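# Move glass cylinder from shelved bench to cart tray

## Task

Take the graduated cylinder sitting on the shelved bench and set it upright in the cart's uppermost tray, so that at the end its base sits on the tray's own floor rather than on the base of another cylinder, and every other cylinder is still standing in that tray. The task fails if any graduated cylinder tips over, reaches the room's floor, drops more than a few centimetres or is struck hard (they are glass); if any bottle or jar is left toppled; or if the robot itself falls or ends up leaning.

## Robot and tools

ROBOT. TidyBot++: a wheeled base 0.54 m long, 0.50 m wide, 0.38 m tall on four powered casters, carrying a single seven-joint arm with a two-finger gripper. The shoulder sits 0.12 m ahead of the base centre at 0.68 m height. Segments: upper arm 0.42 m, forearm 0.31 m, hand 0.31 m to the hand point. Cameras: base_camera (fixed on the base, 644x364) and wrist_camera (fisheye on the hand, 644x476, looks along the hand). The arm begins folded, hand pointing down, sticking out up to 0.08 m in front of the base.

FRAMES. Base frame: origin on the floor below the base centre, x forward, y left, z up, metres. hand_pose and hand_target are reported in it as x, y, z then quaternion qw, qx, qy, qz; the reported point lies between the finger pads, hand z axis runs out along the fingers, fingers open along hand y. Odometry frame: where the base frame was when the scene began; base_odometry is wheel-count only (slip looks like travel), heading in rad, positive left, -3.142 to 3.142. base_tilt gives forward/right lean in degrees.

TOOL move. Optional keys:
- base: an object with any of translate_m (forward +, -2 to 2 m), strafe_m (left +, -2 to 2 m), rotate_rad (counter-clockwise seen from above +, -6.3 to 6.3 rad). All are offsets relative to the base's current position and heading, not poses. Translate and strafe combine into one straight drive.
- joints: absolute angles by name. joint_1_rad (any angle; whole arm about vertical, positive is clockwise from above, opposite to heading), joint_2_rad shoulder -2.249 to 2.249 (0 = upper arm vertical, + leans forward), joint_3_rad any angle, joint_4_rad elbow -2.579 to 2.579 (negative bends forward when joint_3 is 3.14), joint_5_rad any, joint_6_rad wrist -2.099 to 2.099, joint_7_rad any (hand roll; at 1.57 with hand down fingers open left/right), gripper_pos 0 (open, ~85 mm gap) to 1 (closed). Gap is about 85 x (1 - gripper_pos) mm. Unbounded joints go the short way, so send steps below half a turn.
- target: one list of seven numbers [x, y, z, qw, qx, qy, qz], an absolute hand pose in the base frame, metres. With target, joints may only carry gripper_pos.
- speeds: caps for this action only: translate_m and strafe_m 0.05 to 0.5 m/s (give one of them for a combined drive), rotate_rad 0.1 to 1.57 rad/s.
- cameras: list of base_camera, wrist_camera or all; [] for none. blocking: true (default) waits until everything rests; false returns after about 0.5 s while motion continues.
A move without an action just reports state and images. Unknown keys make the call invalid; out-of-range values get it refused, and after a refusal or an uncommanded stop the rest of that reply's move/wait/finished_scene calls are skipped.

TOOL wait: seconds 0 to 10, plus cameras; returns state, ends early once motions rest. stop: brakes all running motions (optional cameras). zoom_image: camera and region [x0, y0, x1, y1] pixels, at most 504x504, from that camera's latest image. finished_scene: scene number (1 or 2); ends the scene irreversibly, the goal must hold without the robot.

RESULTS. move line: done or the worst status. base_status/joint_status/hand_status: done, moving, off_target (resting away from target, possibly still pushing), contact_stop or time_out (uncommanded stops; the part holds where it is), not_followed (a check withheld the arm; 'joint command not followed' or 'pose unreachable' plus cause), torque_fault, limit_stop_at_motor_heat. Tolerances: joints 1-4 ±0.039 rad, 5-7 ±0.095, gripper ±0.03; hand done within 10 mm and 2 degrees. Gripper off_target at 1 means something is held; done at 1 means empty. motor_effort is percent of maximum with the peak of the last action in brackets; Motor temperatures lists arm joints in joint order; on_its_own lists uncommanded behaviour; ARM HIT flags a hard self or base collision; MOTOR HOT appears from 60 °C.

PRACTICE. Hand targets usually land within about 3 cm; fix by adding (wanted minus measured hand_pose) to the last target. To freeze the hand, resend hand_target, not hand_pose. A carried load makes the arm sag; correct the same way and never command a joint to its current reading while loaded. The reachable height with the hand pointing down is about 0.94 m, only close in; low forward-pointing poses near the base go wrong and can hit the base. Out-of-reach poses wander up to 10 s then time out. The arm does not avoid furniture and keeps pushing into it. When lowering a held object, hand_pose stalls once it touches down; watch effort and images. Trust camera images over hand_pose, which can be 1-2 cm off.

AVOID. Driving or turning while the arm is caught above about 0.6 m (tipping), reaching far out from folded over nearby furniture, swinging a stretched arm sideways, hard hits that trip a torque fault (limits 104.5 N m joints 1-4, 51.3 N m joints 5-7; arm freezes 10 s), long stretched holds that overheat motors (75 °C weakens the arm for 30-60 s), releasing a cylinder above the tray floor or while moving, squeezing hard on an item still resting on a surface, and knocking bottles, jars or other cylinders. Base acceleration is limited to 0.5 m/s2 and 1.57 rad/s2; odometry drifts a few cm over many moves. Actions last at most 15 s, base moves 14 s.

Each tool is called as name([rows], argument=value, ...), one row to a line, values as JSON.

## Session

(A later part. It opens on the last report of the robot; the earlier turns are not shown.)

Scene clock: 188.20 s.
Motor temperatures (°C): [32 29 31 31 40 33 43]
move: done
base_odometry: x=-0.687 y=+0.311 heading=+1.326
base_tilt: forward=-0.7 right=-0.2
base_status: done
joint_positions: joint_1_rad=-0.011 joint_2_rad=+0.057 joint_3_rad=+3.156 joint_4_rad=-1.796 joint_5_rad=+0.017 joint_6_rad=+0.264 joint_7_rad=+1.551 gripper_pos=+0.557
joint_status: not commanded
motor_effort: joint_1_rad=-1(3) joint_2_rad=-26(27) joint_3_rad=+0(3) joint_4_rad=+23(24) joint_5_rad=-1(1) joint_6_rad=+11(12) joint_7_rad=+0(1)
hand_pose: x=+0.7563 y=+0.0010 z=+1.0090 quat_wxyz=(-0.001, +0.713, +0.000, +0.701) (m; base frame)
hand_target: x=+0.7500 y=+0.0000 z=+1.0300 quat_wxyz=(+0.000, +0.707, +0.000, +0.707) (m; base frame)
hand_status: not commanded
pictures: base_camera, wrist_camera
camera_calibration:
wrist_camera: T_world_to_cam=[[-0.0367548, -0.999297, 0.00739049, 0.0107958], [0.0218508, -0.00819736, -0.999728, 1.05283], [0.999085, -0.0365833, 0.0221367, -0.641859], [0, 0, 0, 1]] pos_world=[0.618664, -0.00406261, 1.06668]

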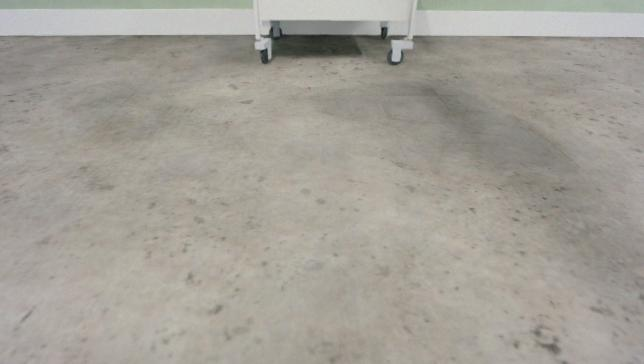

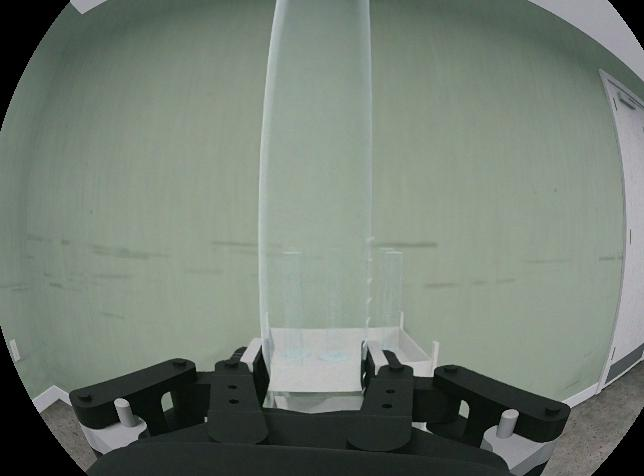

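move(target=[0.75, 0.0, 1.03, 0, 0.7222, 0, 0.6917], cameras=[])

move(base={"translate_m": 0.5, "strafe_m": -0.045}, speeds={"translate_m": 0.2})

zoom_image(camera="wrist_camera", region=[170, 200, 500, 430])

Scene clock: 239.80 s.
Motor temperatures (°C): [32 30 31 31 40 33 43]
move: off_target
base_odometry: x=-0.687 y=+0.311 heading=+1.326
base_tilt: forward=-0.7 right=-0.2
base_status: not commanded
joint_positions: joint_1_rad=-0.011 joint_2_rad=+0.057 joint_3_rad=+3.156 joint_4_rad=-1.760 joint_5_rad=+0.017 joint_6_rad=+0.176 joint_7_rad=+1.551 gripper_pos=+0.557
joint_status: not commanded
motor_effort: joint_1_rad=+0(1) joint_2_rad=-26(27) joint_3_rad=-1(1) joint_4_rad=+23(23) joint_5_rad=+0(1) joint_6_rad=+11(11) joint_7_rad=+0(1)
hand_pose: x=+0.7585 y=+0.0005 z=+1.0034 quat_wxyz=(-0.001, +0.732, -0.001, +0.682) (m; base frame)
hand_target: x=+0.7500 y=+0.0000 z=+1.0300 quat_wxyz=(+0.000, +0.722, +0.000, +0.692) (m; base frame)
hand_status: off_target (0.028 m and 1.6 deg from the pose sent, 0.022 m and 1.5 deg at the start)
pictures: none
No camera images: "cameras" was empty.

Scene clock: 243.07 s.
Motor temperatures (°C): [32 30 31 31 40 33 43]
move: done
base_odometry: x=-0.522 y=+0.785 heading=+1.326
base_tilt: forward=-0.7 right=-0.2
base_status: done
joint_positions: joint_1_rad=-0.011 joint_2_rad=+0.051 joint_3_rad=+3.156 joint_4_rad=-1.760 joint_5_rad=+0.017 joint_6_rad=+0.174 joint_7_rad=+1.551 gripper_pos=+0.557
joint_status: not commanded
motor_effort: joint_1_rad=-1(1) joint_2_rad=-26(29) joint_3_rad=-1(1) joint_4_rad=+23(24) joint_5_rad=-1(1) joint_6_rad=+11(11) joint_7_rad=+0(1)
hand_pose: x=+0.7567 y=+0.0004 z=+1.0067 quat_wxyz=(-0.001, +0.730, -0.001, +0.683) (m; base frame)
hand_target: x=+0.7500 y=+0.0000 z=+1.0300 quat_wxyz=(+0.000, +0.722, +0.000, +0.692) (m; base frame)
hand_status: not commanded
pictures: base_camera, wrist_camera
camera_calibration:
wrist_camera: T_world_to_cam=[[-0.0379269, -0.999237, 0.00935817, 0.00919856], [-0.0266328, -0.0083508, -0.99961, 1.08705], [0.998926, -0.0381614, -0.0262957, -0.593315], [0, 0, 0, 1]] pos_world=[0.621977, -0.00437247, 1.07093]

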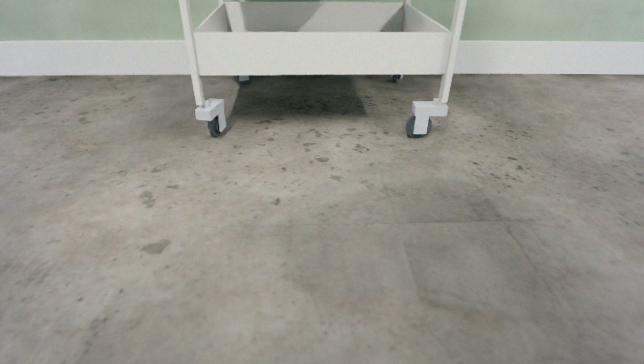

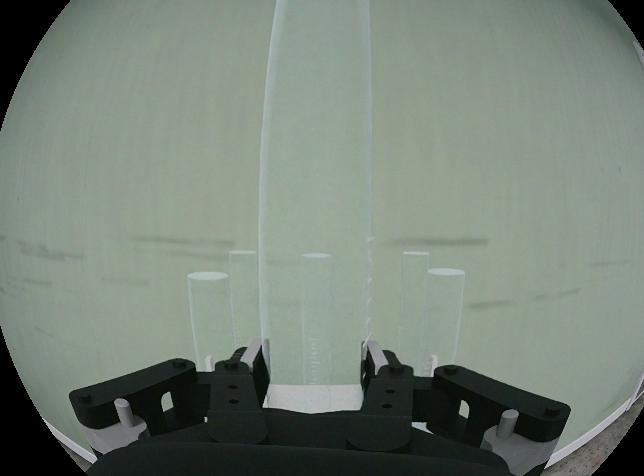

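Scaled by 1.527.

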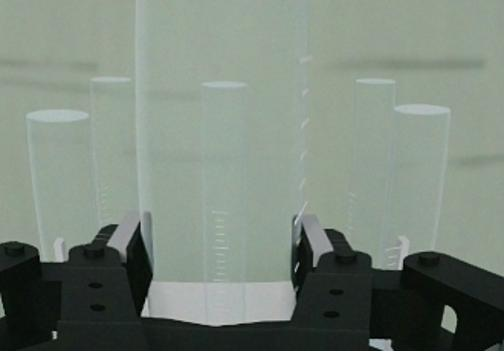

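move(base={"translate_m": 0.15, "strafe_m": -0.005}, speeds={"translate_m": 0.08})

zoom_image(camera="wrist_camera", region=[100, 200, 560, 430])

Scene clock: 271.00 s.
Motor temperatures (°C): [32 30 31 31 40 33 42]
move: done
base_odometry: x=-0.481 y=+0.929 heading=+1.326
base_tilt: forward=-0.7 right=-0.2
base_status: done
joint_positions: joint_1_rad=-0.011 joint_2_rad=+0.049 joint_3_rad=+3.156 joint_4_rad=-1.760 joint_5_rad=+0.017 joint_6_rad=+0.174 joint_7_rad=+1.551 gripper_pos=+0.557
joint_status: not commanded
motor_effort: joint_1_rad=-1(2) joint_2_rad=-26(29) joint_3_rad=-1(2) joint_4_rad=+23(24) joint_5_rad=+0(1) joint_6_rad=+11(12) joint_7_rad=+1(1)
hand_pose: x=+0.7558 y=+0.0004 z=+1.0084 quat_wxyz=(-0.001, +0.729, -0.001, +0.684) (m; base frame)
hand_target: x=+0.7500 y=+0.0000 z=+1.0300 quat_wxyz=(+0.000, +0.722, +0.000, +0.692) (m; base frame)
hand_status: not commanded
pictures: base_camera, wrist_camera
camera_calibration:
wrist_camera: T_world_to_cam=[[-0.0379542, -0.999237, 0.00923004, 0.00928893], [-0.0240246, -0.00832157, -0.999677, 1.08684], [0.998991, -0.0381637, -0.0236905, -0.595083], [0, 0, 0, 1]] pos_world=[0.620946, -0.00438456, 1.0723]

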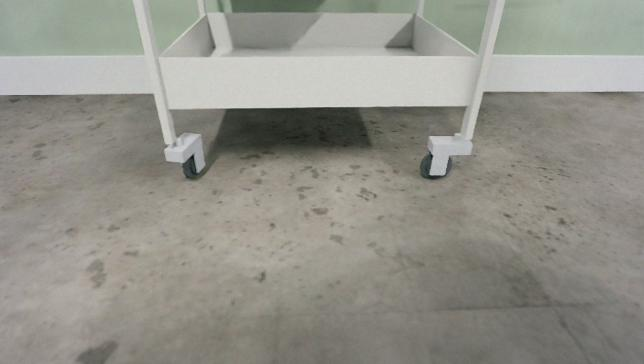

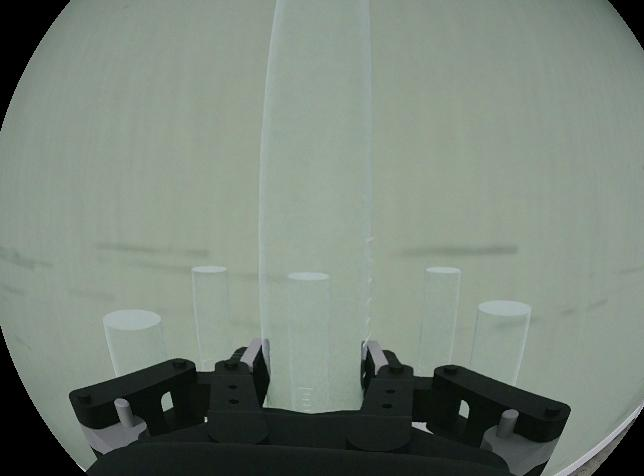

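Scaled by 1.096.

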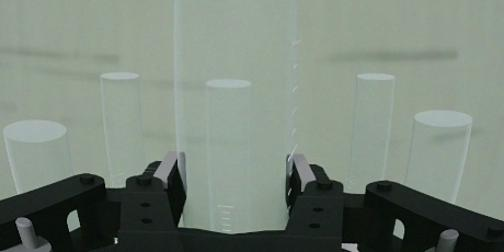

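move(base={"translate_m": 0.075, "strafe_m": -0.005}, speeds={"translate_m": 0.06})

Scene clock: 300.30 s.
Motor temperatures (°C): [32 30 31 31 40 33 42]
move: done
base_odometry: x=-0.458 y=+1.001 heading=+1.326
base_tilt: forward=-0.7 right=-0.2
base_status: done
joint_positions: joint_1_rad=-0.011 joint_2_rad=+0.047 joint_3_rad=+3.156 joint_4_rad=-1.759 joint_5_rad=+0.017 joint_6_rad=+0.174 joint_7_rad=+1.551 gripper_pos=+0.557
joint_status: not commanded
motor_effort: joint_1_rad=-1(2) joint_2_rad=-26(29) joint_3_rad=-1(2) joint_4_rad=+23(24) joint_5_rad=-1(1) joint_6_rad=+11(12) joint_7_rad=+0(1)
hand_pose: x=+0.7555 y=+0.0004 z=+1.0092 quat_wxyz=(-0.001, +0.729, -0.001, +0.685) (m; base frame)
hand_target: x=+0.7500 y=+0.0000 z=+1.0300 quat_wxyz=(+0.000, +0.722, +0.000, +0.692) (m; base frame)
hand_status: not commanded
pictures: base_camera, wrist_camera
camera_calibration:
wrist_camera: T_world_to_cam=[[-0.0379964, -0.999236, 0.00917344, 0.00933339], [-0.022854, -0.0083087, -0.999704, 1.08675], [0.999017, -0.0381948, -0.0225208, -0.595903], [0, 0, 0, 1]] pos_world=[0.620508, -0.0044046, 1.07293]

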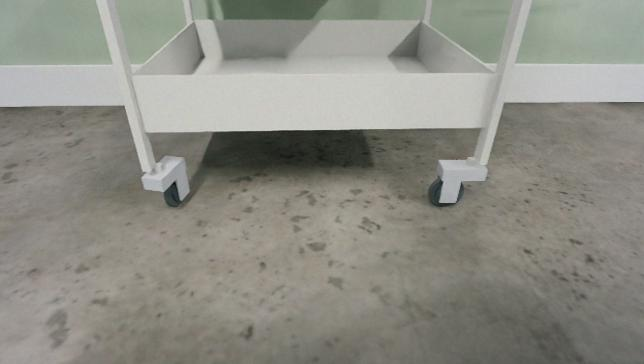

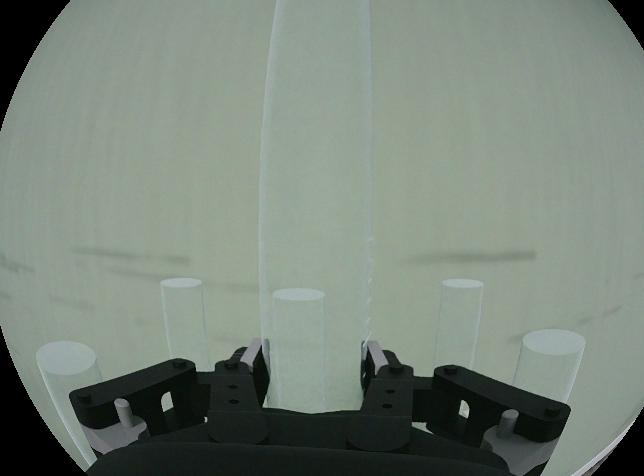

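move(target=[0.75, 0.0, 0.985, 0, 0.7212, 0, 0.6927], cameras=[])

move(target=[0.75, 0.0, 0.945, 0, 0.7212, 0, 0.6927], cameras=["wrist_camera"])

Scene clock: 319.20 s.
Motor temperatures (°C): [32 30 31 31 40 33 42]
move: off_target
base_odometry: x=-0.458 y=+1.001 heading=+1.326
base_tilt: forward=-0.7 right=-0.2
base_status: not commanded
joint_positions: joint_1_rad=-0.011 joint_2_rad=+0.053 joint_3_rad=+3.156 joint_4_rad=-1.851 joint_5_rad=+0.017 joint_6_rad=+0.235 joint_7_rad=+1.551 gripper_pos=+0.557
joint_status: not commanded
motor_effort: joint_1_rad=-1(1) joint_2_rad=-25(27) joint_3_rad=-1(1) joint_4_rad=+23(24) joint_5_rad=-1(1) joint_6_rad=+11(12) joint_7_rad=+1(1)
hand_pose: x=+0.7483 y=+0.0007 z=+0.9683 quat_wxyz=(-0.001, +0.741, -0.001, +0.671) (m; base frame)
hand_target: x=+0.7500 y=+0.0000 z=+0.9850 quat_wxyz=(+0.000, +0.721, +0.000, +0.693) (m; base frame)
hand_status: off_target (0.017 m and 3.3 deg from the pose sent, 0.025 m and 1.3 deg at the start)
pictures: none
No camera images: "cameras" was empty.

Scene clock: 320.43 s.
Motor temperatures (°C): [32 30 31 31 40 33 42]
move: off_target
base_odometry: x=-0.458 y=+1.001 heading=+1.326
base_tilt: forward=-0.7 right=-0.2
base_status: not commanded
joint_positions: joint_1_rad=-0.011 joint_2_rad=+0.092 joint_3_rad=+3.156 joint_4_rad=-1.944 joint_5_rad=+0.017 joint_6_rad=+0.365 joint_7_rad=+1.551 gripper_pos=+0.557
joint_status: not commanded
motor_effort: joint_1_rad=-1(1) joint_2_rad=-26(28) joint_3_rad=-1(1) joint_4_rad=+21(23) joint_5_rad=+0(1) joint_6_rad=+11(12) joint_7_rad=+0(1)
hand_pose: x=+0.7485 y=+0.0015 z=+0.9286 quat_wxyz=(-0.002, +0.742, +0.000, +0.671) (m; base frame)
hand_target: x=+0.7500 y=+0.0000 z=+0.9450 quat_wxyz=(+0.000, +0.721, +0.000, +0.693) (m; base frame)
hand_status: off_target (0.017 m and 3.4 deg from the pose sent, 0.023 m and 3.3 deg at the start)
pictures: wrist_camera
camera_calibration:
wrist_camera: T_world_to_cam=[[-0.0345786, -0.999352, 0.00995152, 0.00765651], [-0.0607502, -0.00783725, -0.998122, 1.03293], [0.997554, -0.0351182, -0.0604399, -0.554456], [0, 0, 0, 1]] pos_world=[0.616115, -0.00372465, 0.997399]

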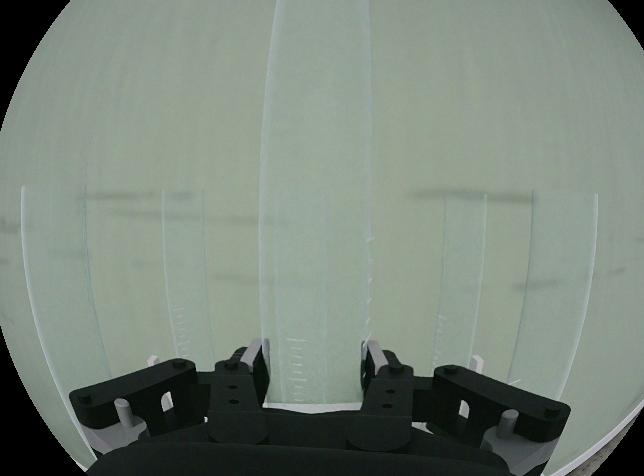

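move(target=[0.755, 0.0, 0.91, 0, 0.7071, 0, 0.7071], cameras=[])

move(target=[0.755, 0.0, 0.88, 0, 0.7071, 0, 0.7071], cameras=["wrist_camera", "base_camera"])

Scene clock: 329.50 s.
Motor temperatures (°C): [32 30 31 31 40 33 42]
move: off_target
base_odometry: x=-0.458 y=+1.001 heading=+1.326
base_tilt: forward=-0.7 right=-0.2
base_status: not commanded
joint_positions: joint_1_rad=-0.011 joint_2_rad=+0.172 joint_3_rad=+3.156 joint_4_rad=-2.030 joint_5_rad=+0.017 joint_6_rad=+0.569 joint_7_rad=+1.551 gripper_pos=+0.557
joint_status: not commanded
motor_effort: joint_1_rad=-1(1) joint_2_rad=-28(30) joint_3_rad=-1(1) joint_4_rad=+20(22) joint_5_rad=-1(1) joint_6_rad=+11(12) joint_7_rad=+1(1)
hand_pose: x=+0.7555 y=+0.0027 z=+0.8916 quat_wxyz=(-0.003, +0.729, +0.001, +0.685) (m; base frame)
hand_target: x=+0.7550 y=+0.0000 z=+0.9100 quat_wxyz=(+0.000, +0.707, +0.000, +0.707) (m; base frame)
hand_status: off_target (0.019 m and 3.6 deg from the pose sent, 0.020 m and 5.7 deg at the start)
pictures: none
No camera images: "cameras" was empty.

Scene clock: 330.57 s.
Motor temperatures (°C): [32 30 31 31 40 33 42]
move: off_target
base_odometry: x=-0.458 y=+1.001 heading=+1.326
base_tilt: forward=-0.7 right=-0.2
base_status: not commanded
joint_positions: joint_1_rad=-0.011 joint_2_rad=+0.220 joint_3_rad=+3.156 joint_4_rad=-2.084 joint_5_rad=+0.017 joint_6_rad=+0.679 joint_7_rad=+1.551 gripper_pos=+0.557
joint_status: not commanded
motor_effort: joint_1_rad=-1(1) joint_2_rad=-28(31) joint_3_rad=-1(1) joint_4_rad=+19(21) joint_5_rad=-1(1) joint_6_rad=+11(12) joint_7_rad=+0(1)
hand_pose: x=+0.7554 y=+0.0034 z=+0.8653 quat_wxyz=(-0.004, +0.726, +0.001, +0.688) (m; base frame)
hand_target: x=+0.7550 y=+0.0000 z=+0.8800 quat_wxyz=(+0.000, +0.707, +0.000, +0.707) (m; base frame)
hand_status: off_target (0.015 m and 3.1 deg from the pose sent, 0.012 m and 3.6 deg at the start)
pictures: base_camera, wrist_camera
camera_calibration:
wrist_camera: T_world_to_cam=[[-0.0301988, -0.999516, 0.007407, 0.00926042], [-0.014415, -0.00697411, -0.999872, 0.936675], [0.99944, -0.0303017, -0.0141975, -0.606502], [0, 0, 0, 1]] pos_world=[0.619944, -0.00258965, 0.927875]

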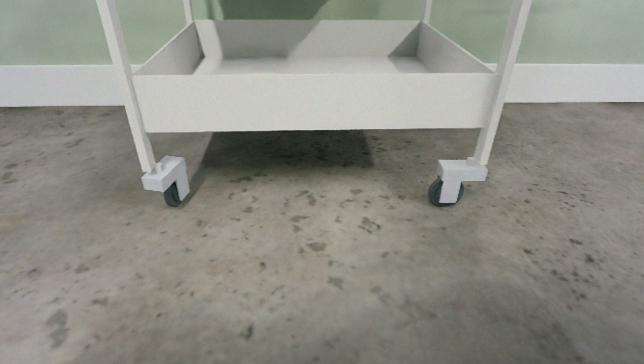

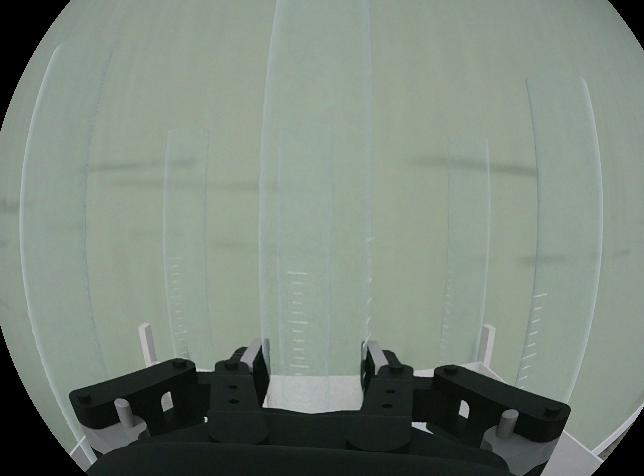

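move(target=[0.755, -0.002, 0.86, 0, 0.7085, 0, 0.7057], cameras=[])

move(target=[0.755, -0.004, 0.845, 0, 0.7085, 0, 0.7057], cameras=["wrist_camera"])

zoom_image(camera="wrist_camera", region=[180, 200, 460, 430])

Scene clock: 335.30 s.
Motor temperatures (°C): [32 30 31 31 40 33 42]
move: off_target
base_odometry: x=-0.458 y=+1.001 heading=+1.326
base_tilt: forward=-0.7 right=-0.2
base_status: not commanded
joint_positions: joint_1_rad=-0.010 joint_2_rad=+0.254 joint_3_rad=+3.156 joint_4_rad=-2.113 joint_5_rad=+0.017 joint_6_rad=+0.745 joint_7_rad=+1.551 gripper_pos=+0.557
joint_status: not commanded
motor_effort: joint_1_rad=-1(1) joint_2_rad=-29(30) joint_3_rad=-1(1) joint_4_rad=+18(19) joint_5_rad=-1(1) joint_6_rad=+11(12) joint_7_rad=+1(1)
hand_pose: x=+0.7555 y=+0.0029 z=+0.8482 quat_wxyz=(-0.004, +0.725, +0.001, +0.689) (m; base frame)
hand_target: x=+0.7550 y=-0.0020 z=+0.8600 quat_wxyz=(+0.000, +0.709, +0.000, +0.706) (m; base frame)
hand_status: off_target (0.013 m and 2.8 deg from the pose sent, 0.008 m and 2.9 deg at the start)
pictures: none
No camera images: "cameras" was empty.

Scene clock: 336.03 s.
Motor temperatures (°C): [32 30 31 31 40 33 42]
move: off_target
base_odometry: x=-0.458 y=+1.001 heading=+1.326
base_tilt: forward=-0.7 right=-0.2
base_status: not commanded
joint_positions: joint_1_rad=-0.004 joint_2_rad=+0.284 joint_3_rad=+3.156 joint_4_rad=-2.135 joint_5_rad=+0.017 joint_6_rad=+0.799 joint_7_rad=+1.551 gripper_pos=+0.557
joint_status: not commanded
motor_effort: joint_1_rad=-1(1) joint_2_rad=-29(31) joint_3_rad=-1(1) joint_4_rad=+17(19) joint_5_rad=-1(1) joint_6_rad=+11(11) joint_7_rad=+1(1)
hand_pose: x=+0.7558 y=-0.0005 z=+0.8346 quat_wxyz=(-0.002, +0.724, -0.001, +0.690) (m; base frame)
hand_target: x=+0.7550 y=-0.0040 z=+0.8450 quat_wxyz=(+0.000, +0.709, +0.000, +0.706) (m; base frame)
hand_status: off_target (0.011 m and 2.6 deg from the pose sent, 0.008 m and 2.8 deg at the start)
pictures: wrist_camera
camera_calibration:
wrist_camera: T_world_to_cam=[[-0.0356015, -0.999343, 0.00672229, 0.0103207], [-0.00966458, -0.00638195, -0.999933, 0.902423], [0.999319, -0.0356641, -0.00943103, -0.611395], [0, 0, 0, 1]] pos_world=[0.620068, -0.0057317, 0.896527]

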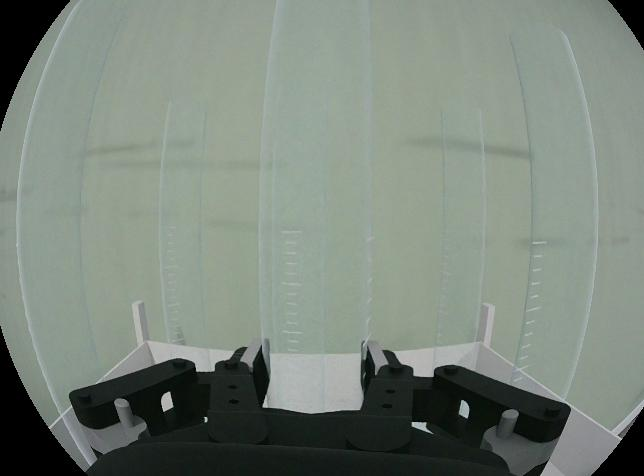

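Scaled by 1.800.

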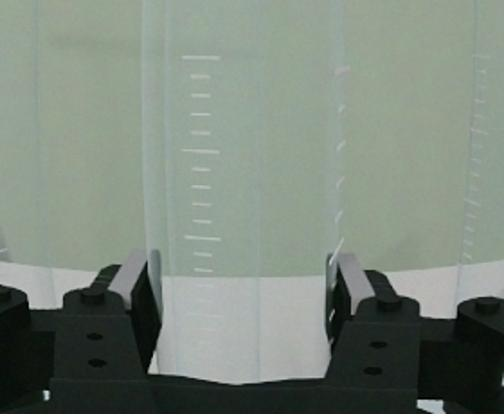

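zoom_image(camera="wrist_camera", region=[500, 340, 644, 476])

zoom_image(camera="wrist_camera", region=[0, 340, 144, 476])

Scaled by 3.500.

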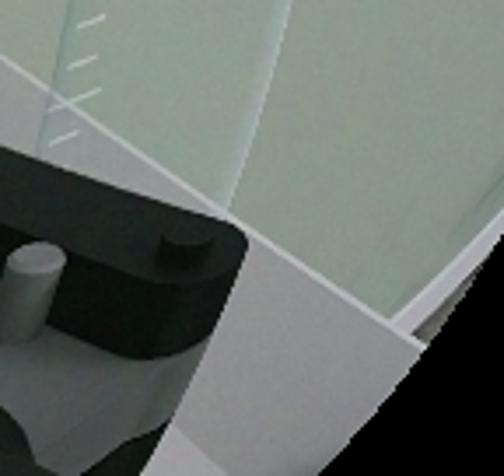

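Scaled by 3.500.

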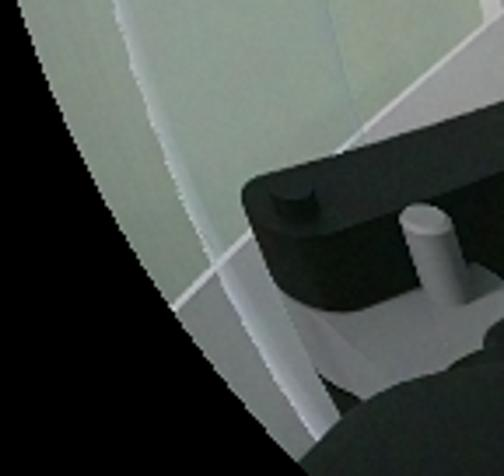

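move(target=[0.755, -0.003, 0.832, 0, 0.7085, 0, 0.7057], cameras=[])

move(target=[0.755, -0.003, 0.824, 0, 0.7085, 0, 0.7057], cameras=[])

move(target=[0.755, -0.003, 0.816, 0, 0.7085, 0, 0.7057], cameras=["wrist_camera"])

Scene clock: 349.70 s.
Motor temperatures (°C): [32 30 31 31 40 33 42]
move: done
base_odometry: x=-0.458 y=+1.001 heading=+1.326
base_tilt: forward=-0.7 right=-0.2
base_status: not commanded
joint_positions: joint_1_rad=-0.004 joint_2_rad=+0.304 joint_3_rad=+3.156 joint_4_rad=-2.149 joint_5_rad=+0.017 joint_6_rad=+0.852 joint_7_rad=+1.551 gripper_pos=+0.557
joint_status: not commanded
motor_effort: joint_1_rad=-1(1) joint_2_rad=-28(29) joint_3_rad=-1(1) joint_4_rad=+16(18) joint_5_rad=-1(1) joint_6_rad=+10(11) joint_7_rad=+1(1)
hand_pose: x=+0.7561 y=-0.0002 z=+0.8311 quat_wxyz=(-0.003, +0.718, -0.001, +0.696) (m; base frame)
hand_target: x=+0.7550 y=-0.0030 z=+0.8320 quat_wxyz=(+0.000, +0.709, +0.000, +0.706) (m; base frame)
hand_status: done (0.003 m and 1.5 deg from the pose sent, 0.004 m and 2.6 deg at the start)
pictures: none
No camera images: "cameras" was empty.

Scene clock: 350.27 s.
Motor temperatures (°C): [32 30 31 31 40 33 42]
move: done
base_odometry: x=-0.458 y=+1.001 heading=+1.326
base_tilt: forward=-0.7 right=-0.2
base_status: not commanded
joint_positions: joint_1_rad=-0.004 joint_2_rad=+0.314 joint_3_rad=+3.156 joint_4_rad=-2.155 joint_5_rad=+0.017 joint_6_rad=+0.884 joint_7_rad=+1.551 gripper_pos=+0.557
joint_status: not commanded
motor_effort: joint_1_rad=-1(1) joint_2_rad=-27(28) joint_3_rad=-1(2) joint_4_rad=+15(16) joint_5_rad=-1(1) joint_6_rad=+10(10) joint_7_rad=+0(1)
hand_pose: x=+0.7561 y=-0.0001 z=+0.8316 quat_wxyz=(-0.003, +0.712, +0.000, +0.702) (m; base frame)
hand_target: x=+0.7550 y=-0.0030 z=+0.8240 quat_wxyz=(+0.000, +0.709, +0.000, +0.706) (m; base frame)
hand_status: done (0.008 m and 0.7 deg from the pose sent, 0.008 m and 1.5 deg at the start)
pictures: none
No camera images: "cameras" was empty.

Scene clock: 350.87 s.
Motor temperatures (°C): [32 30 31 31 40 33 42]
move: off_target
base_odometry: x=-0.458 y=+1.001 heading=+1.326
base_tilt: forward=-0.7 right=-0.2
base_status: not commanded
joint_positions: joint_1_rad=-0.004 joint_2_rad=+0.325 joint_3_rad=+3.156 joint_4_rad=-2.162 joint_5_rad=+0.017 joint_6_rad=+0.919 joint_7_rad=+1.551 gripper_pos=+0.557
joint_status: not commanded
motor_effort: joint_1_rad=-1(2) joint_2_rad=-26(28) joint_3_rad=-1(2) joint_4_rad=+14(15) joint_5_rad=-1(1) joint_6_rad=+9(10) joint_7_rad=+0(1)
hand_pose: x=+0.7563 y=+0.0001 z=+0.8320 quat_wxyz=(-0.003, +0.706, +0.000, +0.708) (m; base frame)
hand_target: x=+0.7550 y=-0.0030 z=+0.8160 quat_wxyz=(+0.000, +0.709, +0.000, +0.706) (m; base frame)
hand_status: off_target (0.016 m and 0.5 deg from the pose sent, 0.016 m and 0.7 deg at the start)
pictures: wrist_camera
camera_calibration:
wrist_camera: T_world_to_cam=[[-0.0342895, -0.999402, 0.0044133, 0.0118211], [0.042117, -0.00585698, -0.999096, 0.860017], [0.998524, -0.0340726, 0.0422927, -0.654281], [0, 0, 0, 1]] pos_world=[0.617499, -0.00544191, 0.886858]

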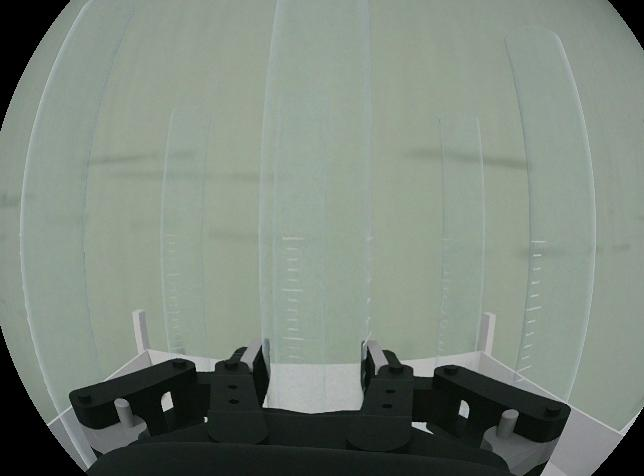

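move(target=[0.755, -0.003, 0.838, 0, 0.7125, 0, 0.7017], cameras=["wrist_camera","base_camera"])

zoom_image(camera="wrist_camera", region=[200, 300, 430, 430])

Scene clock: 359.10 s.
Motor temperatures (°C): [32 30 31 31 40 33 42]
move: done
base_odometry: x=-0.458 y=+1.001 heading=+1.326
base_tilt: forward=-0.7 right=-0.2
base_status: not commanded
joint_positions: joint_1_rad=-0.004 joint_2_rad=+0.311 joint_3_rad=+3.156 joint_4_rad=-2.156 joint_5_rad=+0.017 joint_6_rad=+0.881 joint_7_rad=+1.551 gripper_pos=+0.557
joint_status: not commanded
motor_effort: joint_1_rad=-1(1) joint_2_rad=-28(28) joint_3_rad=-1(1) joint_4_rad=+14(15) joint_5_rad=-1(1) joint_6_rad=+9(10) joint_7_rad=+0(1)
hand_pose: x=+0.7556 y=-0.0001 z=+0.8320 quat_wxyz=(-0.003, +0.713, +0.000, +0.702) (m; base frame)
hand_target: x=+0.7550 y=-0.0030 z=+0.8380 quat_wxyz=(+0.000, +0.712, +0.000, +0.702) (m; base frame)
hand_status: done (0.007 m and 0.3 deg from the pose sent, 0.007 m and 1.1 deg at the start)
pictures: base_camera, wrist_camera
camera_calibration:
wrist_camera: T_world_to_cam=[[-0.0347395, -0.999383, 0.00517565, 0.0113195], [0.0241063, -0.0060152, -0.999691, 0.874134], [0.999106, -0.034604, 0.0243003, -0.639086], [0, 0, 0, 1]] pos_world=[0.617836, -0.00554431, 0.889336]

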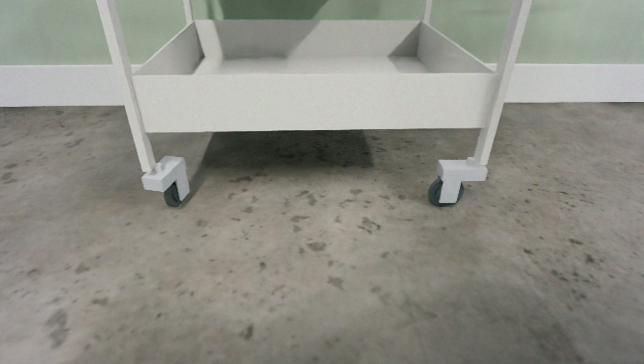

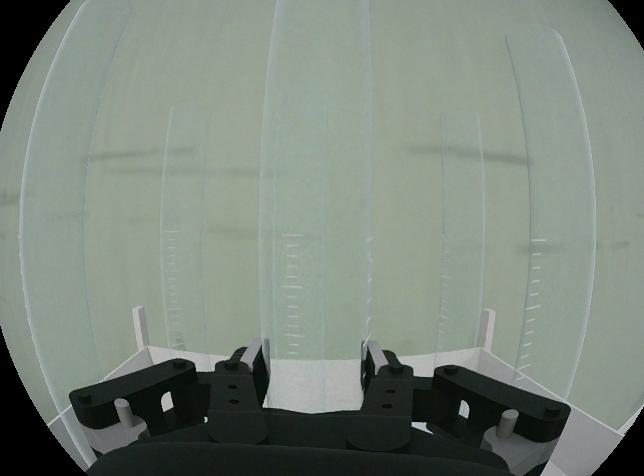

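Scaled by 2.191.

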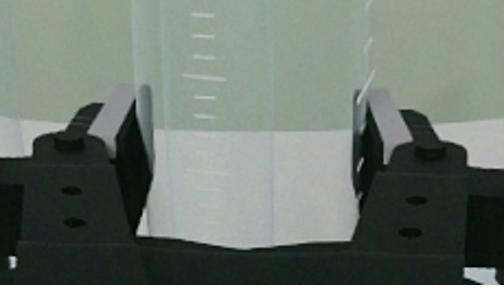

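move(target=[0.755, -0.003, 0.845, 0, 0.7195, 0, 0.6945], cameras=[])

Scene clock: 363.10 s.
Motor temperatures (°C): [32 30 31 31 40 33 42]
move: off_target
base_odometry: x=-0.458 y=+1.001 heading=+1.326
base_tilt: forward=-0.7 right=-0.2
base_status: not commanded
joint_positions: joint_1_rad=-0.004 joint_2_rad=+0.294 joint_3_rad=+3.156 joint_4_rad=-2.144 joint_5_rad=+0.017 joint_6_rad=+0.822 joint_7_rad=+1.551 gripper_pos=+0.557
joint_status: not commanded
motor_effort: joint_1_rad=-1(1) joint_2_rad=-28(29) joint_3_rad=-1(1) joint_4_rad=+16(17) joint_5_rad=-1(1) joint_6_rad=+10(11) joint_7_rad=+0(1)
hand_pose: x=+0.7556 y=-0.0004 z=+0.8308 quat_wxyz=(-0.002, +0.723, -0.001, +0.691) (m; base frame)
hand_target: x=+0.7550 y=-0.0030 z=+0.8450 quat_wxyz=(+0.000, +0.719, +0.000, +0.694) (m; base frame)
hand_status: off_target (0.014 m and 0.6 deg from the pose sent, 0.013 m and 1.2 deg at the start)
pictures: none
No camera images: "cameras" was empty.

move(target=[0.755, -0.003, 0.843, 0, 0.7245, 0, 0.6893], cameras=[])

move(joints={"gripper_pos": 0.52}, cameras=["wrist_camera"])

Scene clock: 366.50 s.
Motor temperatures (°C): [32 30 31 31 40 33 42]
move: off_target
base_odometry: x=-0.458 y=+1.001 heading=+1.326
base_tilt: forward=-0.7 right=-0.2
base_status: not commanded
joint_positions: joint_1_rad=-0.004 joint_2_rad=+0.290 joint_3_rad=+3.156 joint_4_rad=-2.139 joint_5_rad=+0.017 joint_6_rad=+0.804 joint_7_rad=+1.551 gripper_pos=+0.557
joint_status: not commanded
motor_effort: joint_1_rad=-1(1) joint_2_rad=-27(28) joint_3_rad=-1(1) joint_4_rad=+15(16) joint_5_rad=-1(1) joint_6_rad=+9(10) joint_7_rad=+0(1)
hand_pose: x=+0.7559 y=-0.0005 z=+0.8304 quat_wxyz=(-0.002, +0.726, -0.001, +0.688) (m; base frame)
hand_target: x=+0.7550 y=-0.0030 z=+0.8430 quat_wxyz=(+0.000, +0.724, +0.000, +0.689) (m; base frame)
hand_status: off_target (0.013 m and 0.4 deg from the pose sent, 0.013 m and 0.4 deg at the start)
pictures: none
No camera images: "cameras" was empty.

Scene clock: 367.23 s.
Motor temperatures (°C): [32 30 31 31 40 33 42]
move: done
base_odometry: x=-0.458 y=+1.001 heading=+1.326
base_tilt: forward=-0.7 right=-0.2
base_status: not commanded
joint_positions: joint_1_rad=-0.004 joint_2_rad=+0.290 joint_3_rad=+3.156 joint_4_rad=-2.139 joint_5_rad=+0.017 joint_6_rad=+0.804 joint_7_rad=+1.551 gripper_pos=+0.520
joint_status: all done
motor_effort: joint_1_rad=-1(1) joint_2_rad=-27(28) joint_3_rad=-1(1) joint_4_rad=+15(16) joint_5_rad=+0(1) joint_6_rad=+9(10) joint_7_rad=+0(1)
hand_pose: x=+0.7558 y=-0.0005 z=+0.8304 quat_wxyz=(-0.002, +0.726, -0.001, +0.688) (m; base frame)
hand_target: x=+0.7550 y=-0.0030 z=+0.8430 quat_wxyz=(+0.000, +0.724, +0.000, +0.689) (m; base frame)
hand_status: not commanded
pictures: wrist_camera
camera_calibration:
wrist_camera: T_world_to_cam=[[-0.0356013, -0.999342, 0.00686639, 0.0102], [-0.0144711, -0.00635452, -0.999875, 0.901877], [0.999261, -0.0356962, -0.0142353, -0.607415], [0, 0, 0, 1]] pos_world=[0.62038, -0.00575813, 0.893048]

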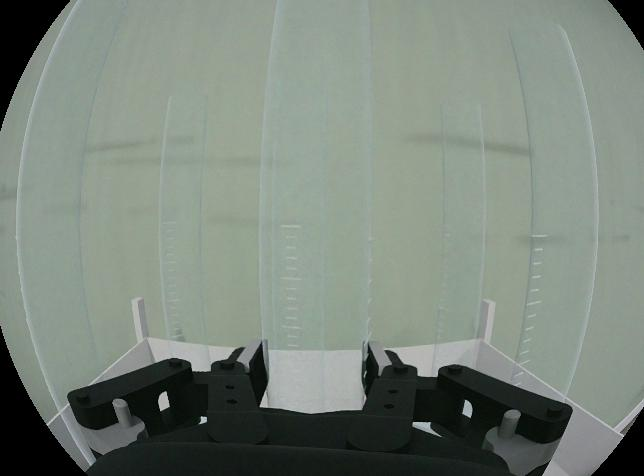

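move(joints={"gripper_pos": 0.42}, cameras=["wrist_camera"])

zoom_image(camera="wrist_camera", region=[200, 300, 430, 430])

Scene clock: 371.03 s.
Motor temperatures (°C): [32 30 31 31 40 33 42]
move: done
base_odometry: x=-0.458 y=+1.001 heading=+1.326
base_tilt: forward=-0.7 right=-0.2
base_status: not commanded
joint_positions: joint_1_rad=-0.004 joint_2_rad=+0.290 joint_3_rad=+3.156 joint_4_rad=-2.139 joint_5_rad=+0.017 joint_6_rad=+0.804 joint_7_rad=+1.551 gripper_pos=+0.420
joint_status: all done
motor_effort: joint_1_rad=-1(1) joint_2_rad=-27(27) joint_3_rad=-1(1) joint_4_rad=+15(16) joint_5_rad=-1(1) joint_6_rad=+9(9) joint_7_rad=+1(1)
hand_pose: x=+0.7558 y=-0.0005 z=+0.8304 quat_wxyz=(-0.002, +0.726, -0.001, +0.688) (m; base frame)
hand_target: x=+0.7550 y=-0.0030 z=+0.8430 quat_wxyz=(+0.000, +0.724, +0.000, +0.689) (m; base frame)
hand_status: not commanded
pictures: wrist_camera
camera_calibration:
wrist_camera: T_world_to_cam=[[-0.0356013, -0.999342, 0.00686639, 0.0102], [-0.0144711, -0.00635452, -0.999875, 0.901877], [0.999261, -0.0356962, -0.0142353, -0.607415], [0, 0, 0, 1]] pos_world=[0.62038, -0.00575813, 0.893048]

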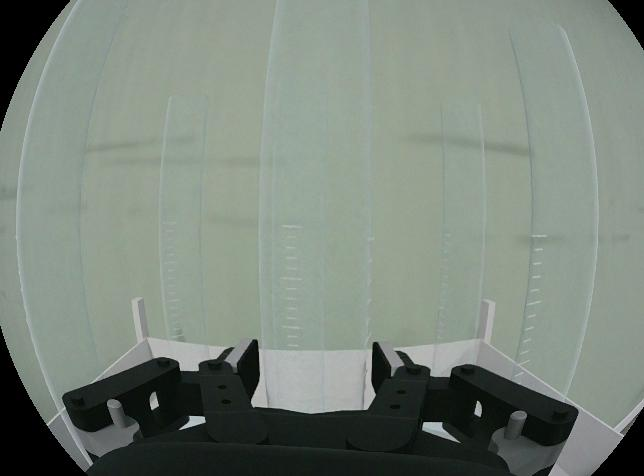

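Scaled by 2.191.

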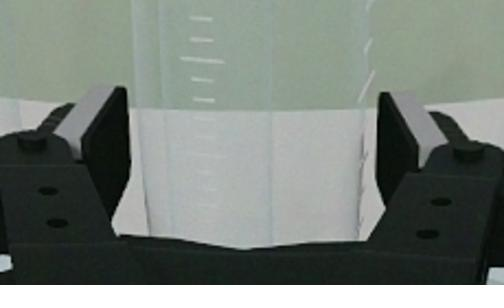

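Free on both sides. Back out.

move(base={"translate_m": -0.12}, speeds={"translate_m": 0.06}, cameras=["wrist_camera"])

move(base={"translate_m": -0.12}, speeds={"translate_m": 0.1}, cameras=["wrist_camera"])

Scene clock: 376.77 s.
Motor temperatures (°C): [32 30 31 31 39 33 42]
move: done
base_odometry: x=-0.487 y=+0.884 heading=+1.326
base_tilt: forward=-0.7 right=-0.2
base_status: done
joint_positions: joint_1_rad=-0.004 joint_2_rad=+0.284 joint_3_rad=+3.156 joint_4_rad=-2.138 joint_5_rad=+0.017 joint_6_rad=+0.804 joint_7_rad=+1.551 gripper_pos=+0.420
joint_status: not commanded
motor_effort: joint_1_rad=-1(1) joint_2_rad=-27(30) joint_3_rad=-1(1) joint_4_rad=+16(16) joint_5_rad=-1(1) joint_6_rad=+9(10) joint_7_rad=+0(1)
hand_pose: x=+0.7552 y=-0.0005 z=+0.8342 quat_wxyz=(-0.002, +0.724, -0.001, +0.690) (m; base frame)
hand_target: x=+0.7550 y=-0.0030 z=+0.8430 quat_wxyz=(+0.000, +0.724, +0.000, +0.689) (m; base frame)
hand_status: not commanded
pictures: wrist_camera
camera_calibration:
wrist_camera: T_world_to_cam=[[-0.0356685, -0.999342, 0.00663751, 0.0103722], [-0.0084179, -0.00634106, -0.999944, 0.901116], [0.999328, -0.0357224, -0.00818619, -0.611856], [0, 0, 0, 1]] pos_world=[0.619401, -0.00577751, 0.895989]

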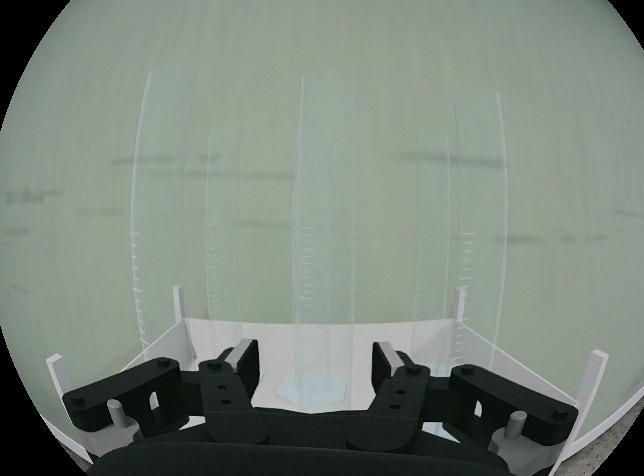

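Scene clock: 378.50 s.
Motor temperatures (°C): [32 30 31 31 39 33 42]
move: done
base_odometry: x=-0.516 y=+0.768 heading=+1.326
base_tilt: forward=-0.7 right=-0.2
base_status: done
joint_positions: joint_1_rad=-0.004 joint_2_rad=+0.280 joint_3_rad=+3.156 joint_4_rad=-2.137 joint_5_rad=+0.017 joint_6_rad=+0.804 joint_7_rad=+1.551 gripper_pos=+0.420
joint_status: not commanded
motor_effort: joint_1_rad=-1(2) joint_2_rad=-27(29) joint_3_rad=-1(2) joint_4_rad=+15(17) joint_5_rad=-1(1) joint_6_rad=+9(10) joint_7_rad=+1(1)
hand_pose: x=+0.7549 y=-0.0006 z=+0.8377 quat_wxyz=(-0.002, +0.722, -0.001, +0.692) (m; base frame)
hand_target: x=+0.7550 y=-0.0030 z=+0.8430 quat_wxyz=(+0.000, +0.724, +0.000, +0.689) (m; base frame)
hand_status: not commanded
pictures: wrist_camera
camera_calibration:
wrist_camera: T_world_to_cam=[[-0.0357891, -0.999339, 0.00642662, 0.0105445], [-0.00262929, -0.00633656, -0.999976, 0.900297], [0.999356, -0.0358051, -0.00240077, -0.616339], [0, 0, 0, 1]] pos_world=[0.618686, -0.00582576, 0.898728]

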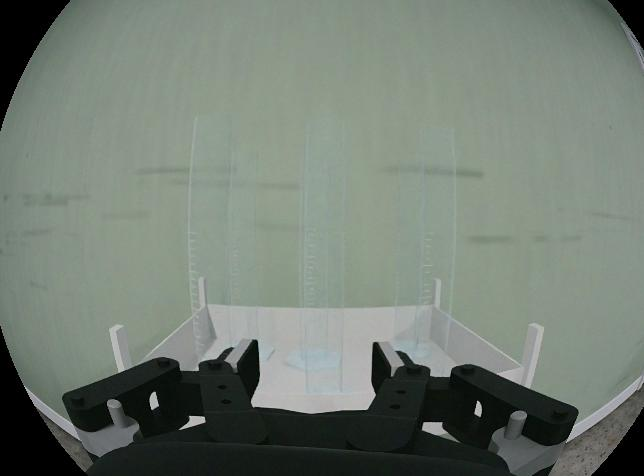

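move(target=[0.7, 0.0, 1.02, 0, 0.83, 0, 0.558], cameras=["wrist_camera"])

zoom_image(camera="wrist_camera", region=[130, 180, 530, 440])

Scene clock: 382.47 s.
Motor temperatures (°C): [32 30 31 31 39 33 42]
move: off_target
base_odometry: x=-0.516 y=+0.768 heading=+1.326
base_tilt: forward=-0.7 right=-0.2
base_status: not commanded
joint_positions: joint_1_rad=-0.004 joint_2_rad=-0.032 joint_3_rad=+3.156 joint_4_rad=-1.520 joint_5_rad=+0.017 joint_6_rad=-0.448 joint_7_rad=+1.551 gripper_pos=+0.420
joint_status: not commanded
motor_effort: joint_1_rad=-1(1) joint_2_rad=-21(29) joint_3_rad=-1(1) joint_4_rad=+21(21) joint_5_rad=-1(1) joint_6_rad=+8(10) joint_7_rad=+1(1)
hand_pose: x=+0.7097 y=-0.0071 z=+1.0170 quat_wxyz=(+0.004, +0.824, -0.008, +0.567) (m; base frame)
hand_target: x=+0.7000 y=+0.0000 z=+1.0200 quat_wxyz=(+0.000, +0.830, +0.000, +0.558) (m; base frame)
hand_status: off_target (0.012 m and 1.6 deg from the pose sent, 0.190 m and 19.8 deg at the start)
pictures: wrist_camera
camera_calibration:
wrist_camera: T_world_to_cam=[[-0.050882, -0.998497, 0.0203647, -0.00220876], [-0.320476, -0.0029885, -0.947252, 1.25138], [0.945889, -0.0547245, -0.319843, -0.210302], [0, 0, 0, 1]] pos_world=[0.599846, -0.00997435, 1.11815]

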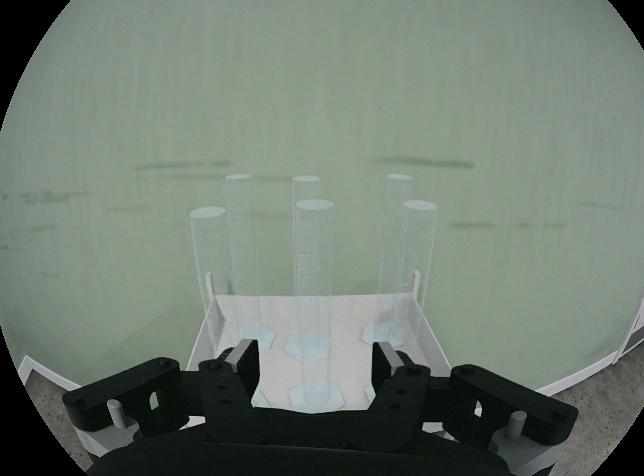

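Scaled by 1.260.

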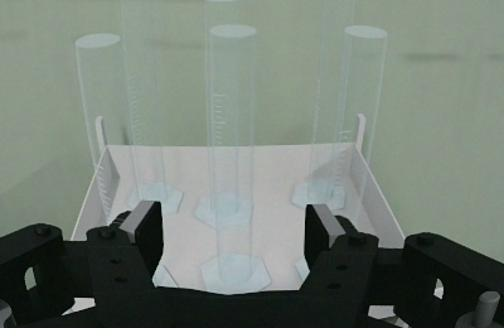

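finished_scene(scene=2)

The scene is finished: the task was done.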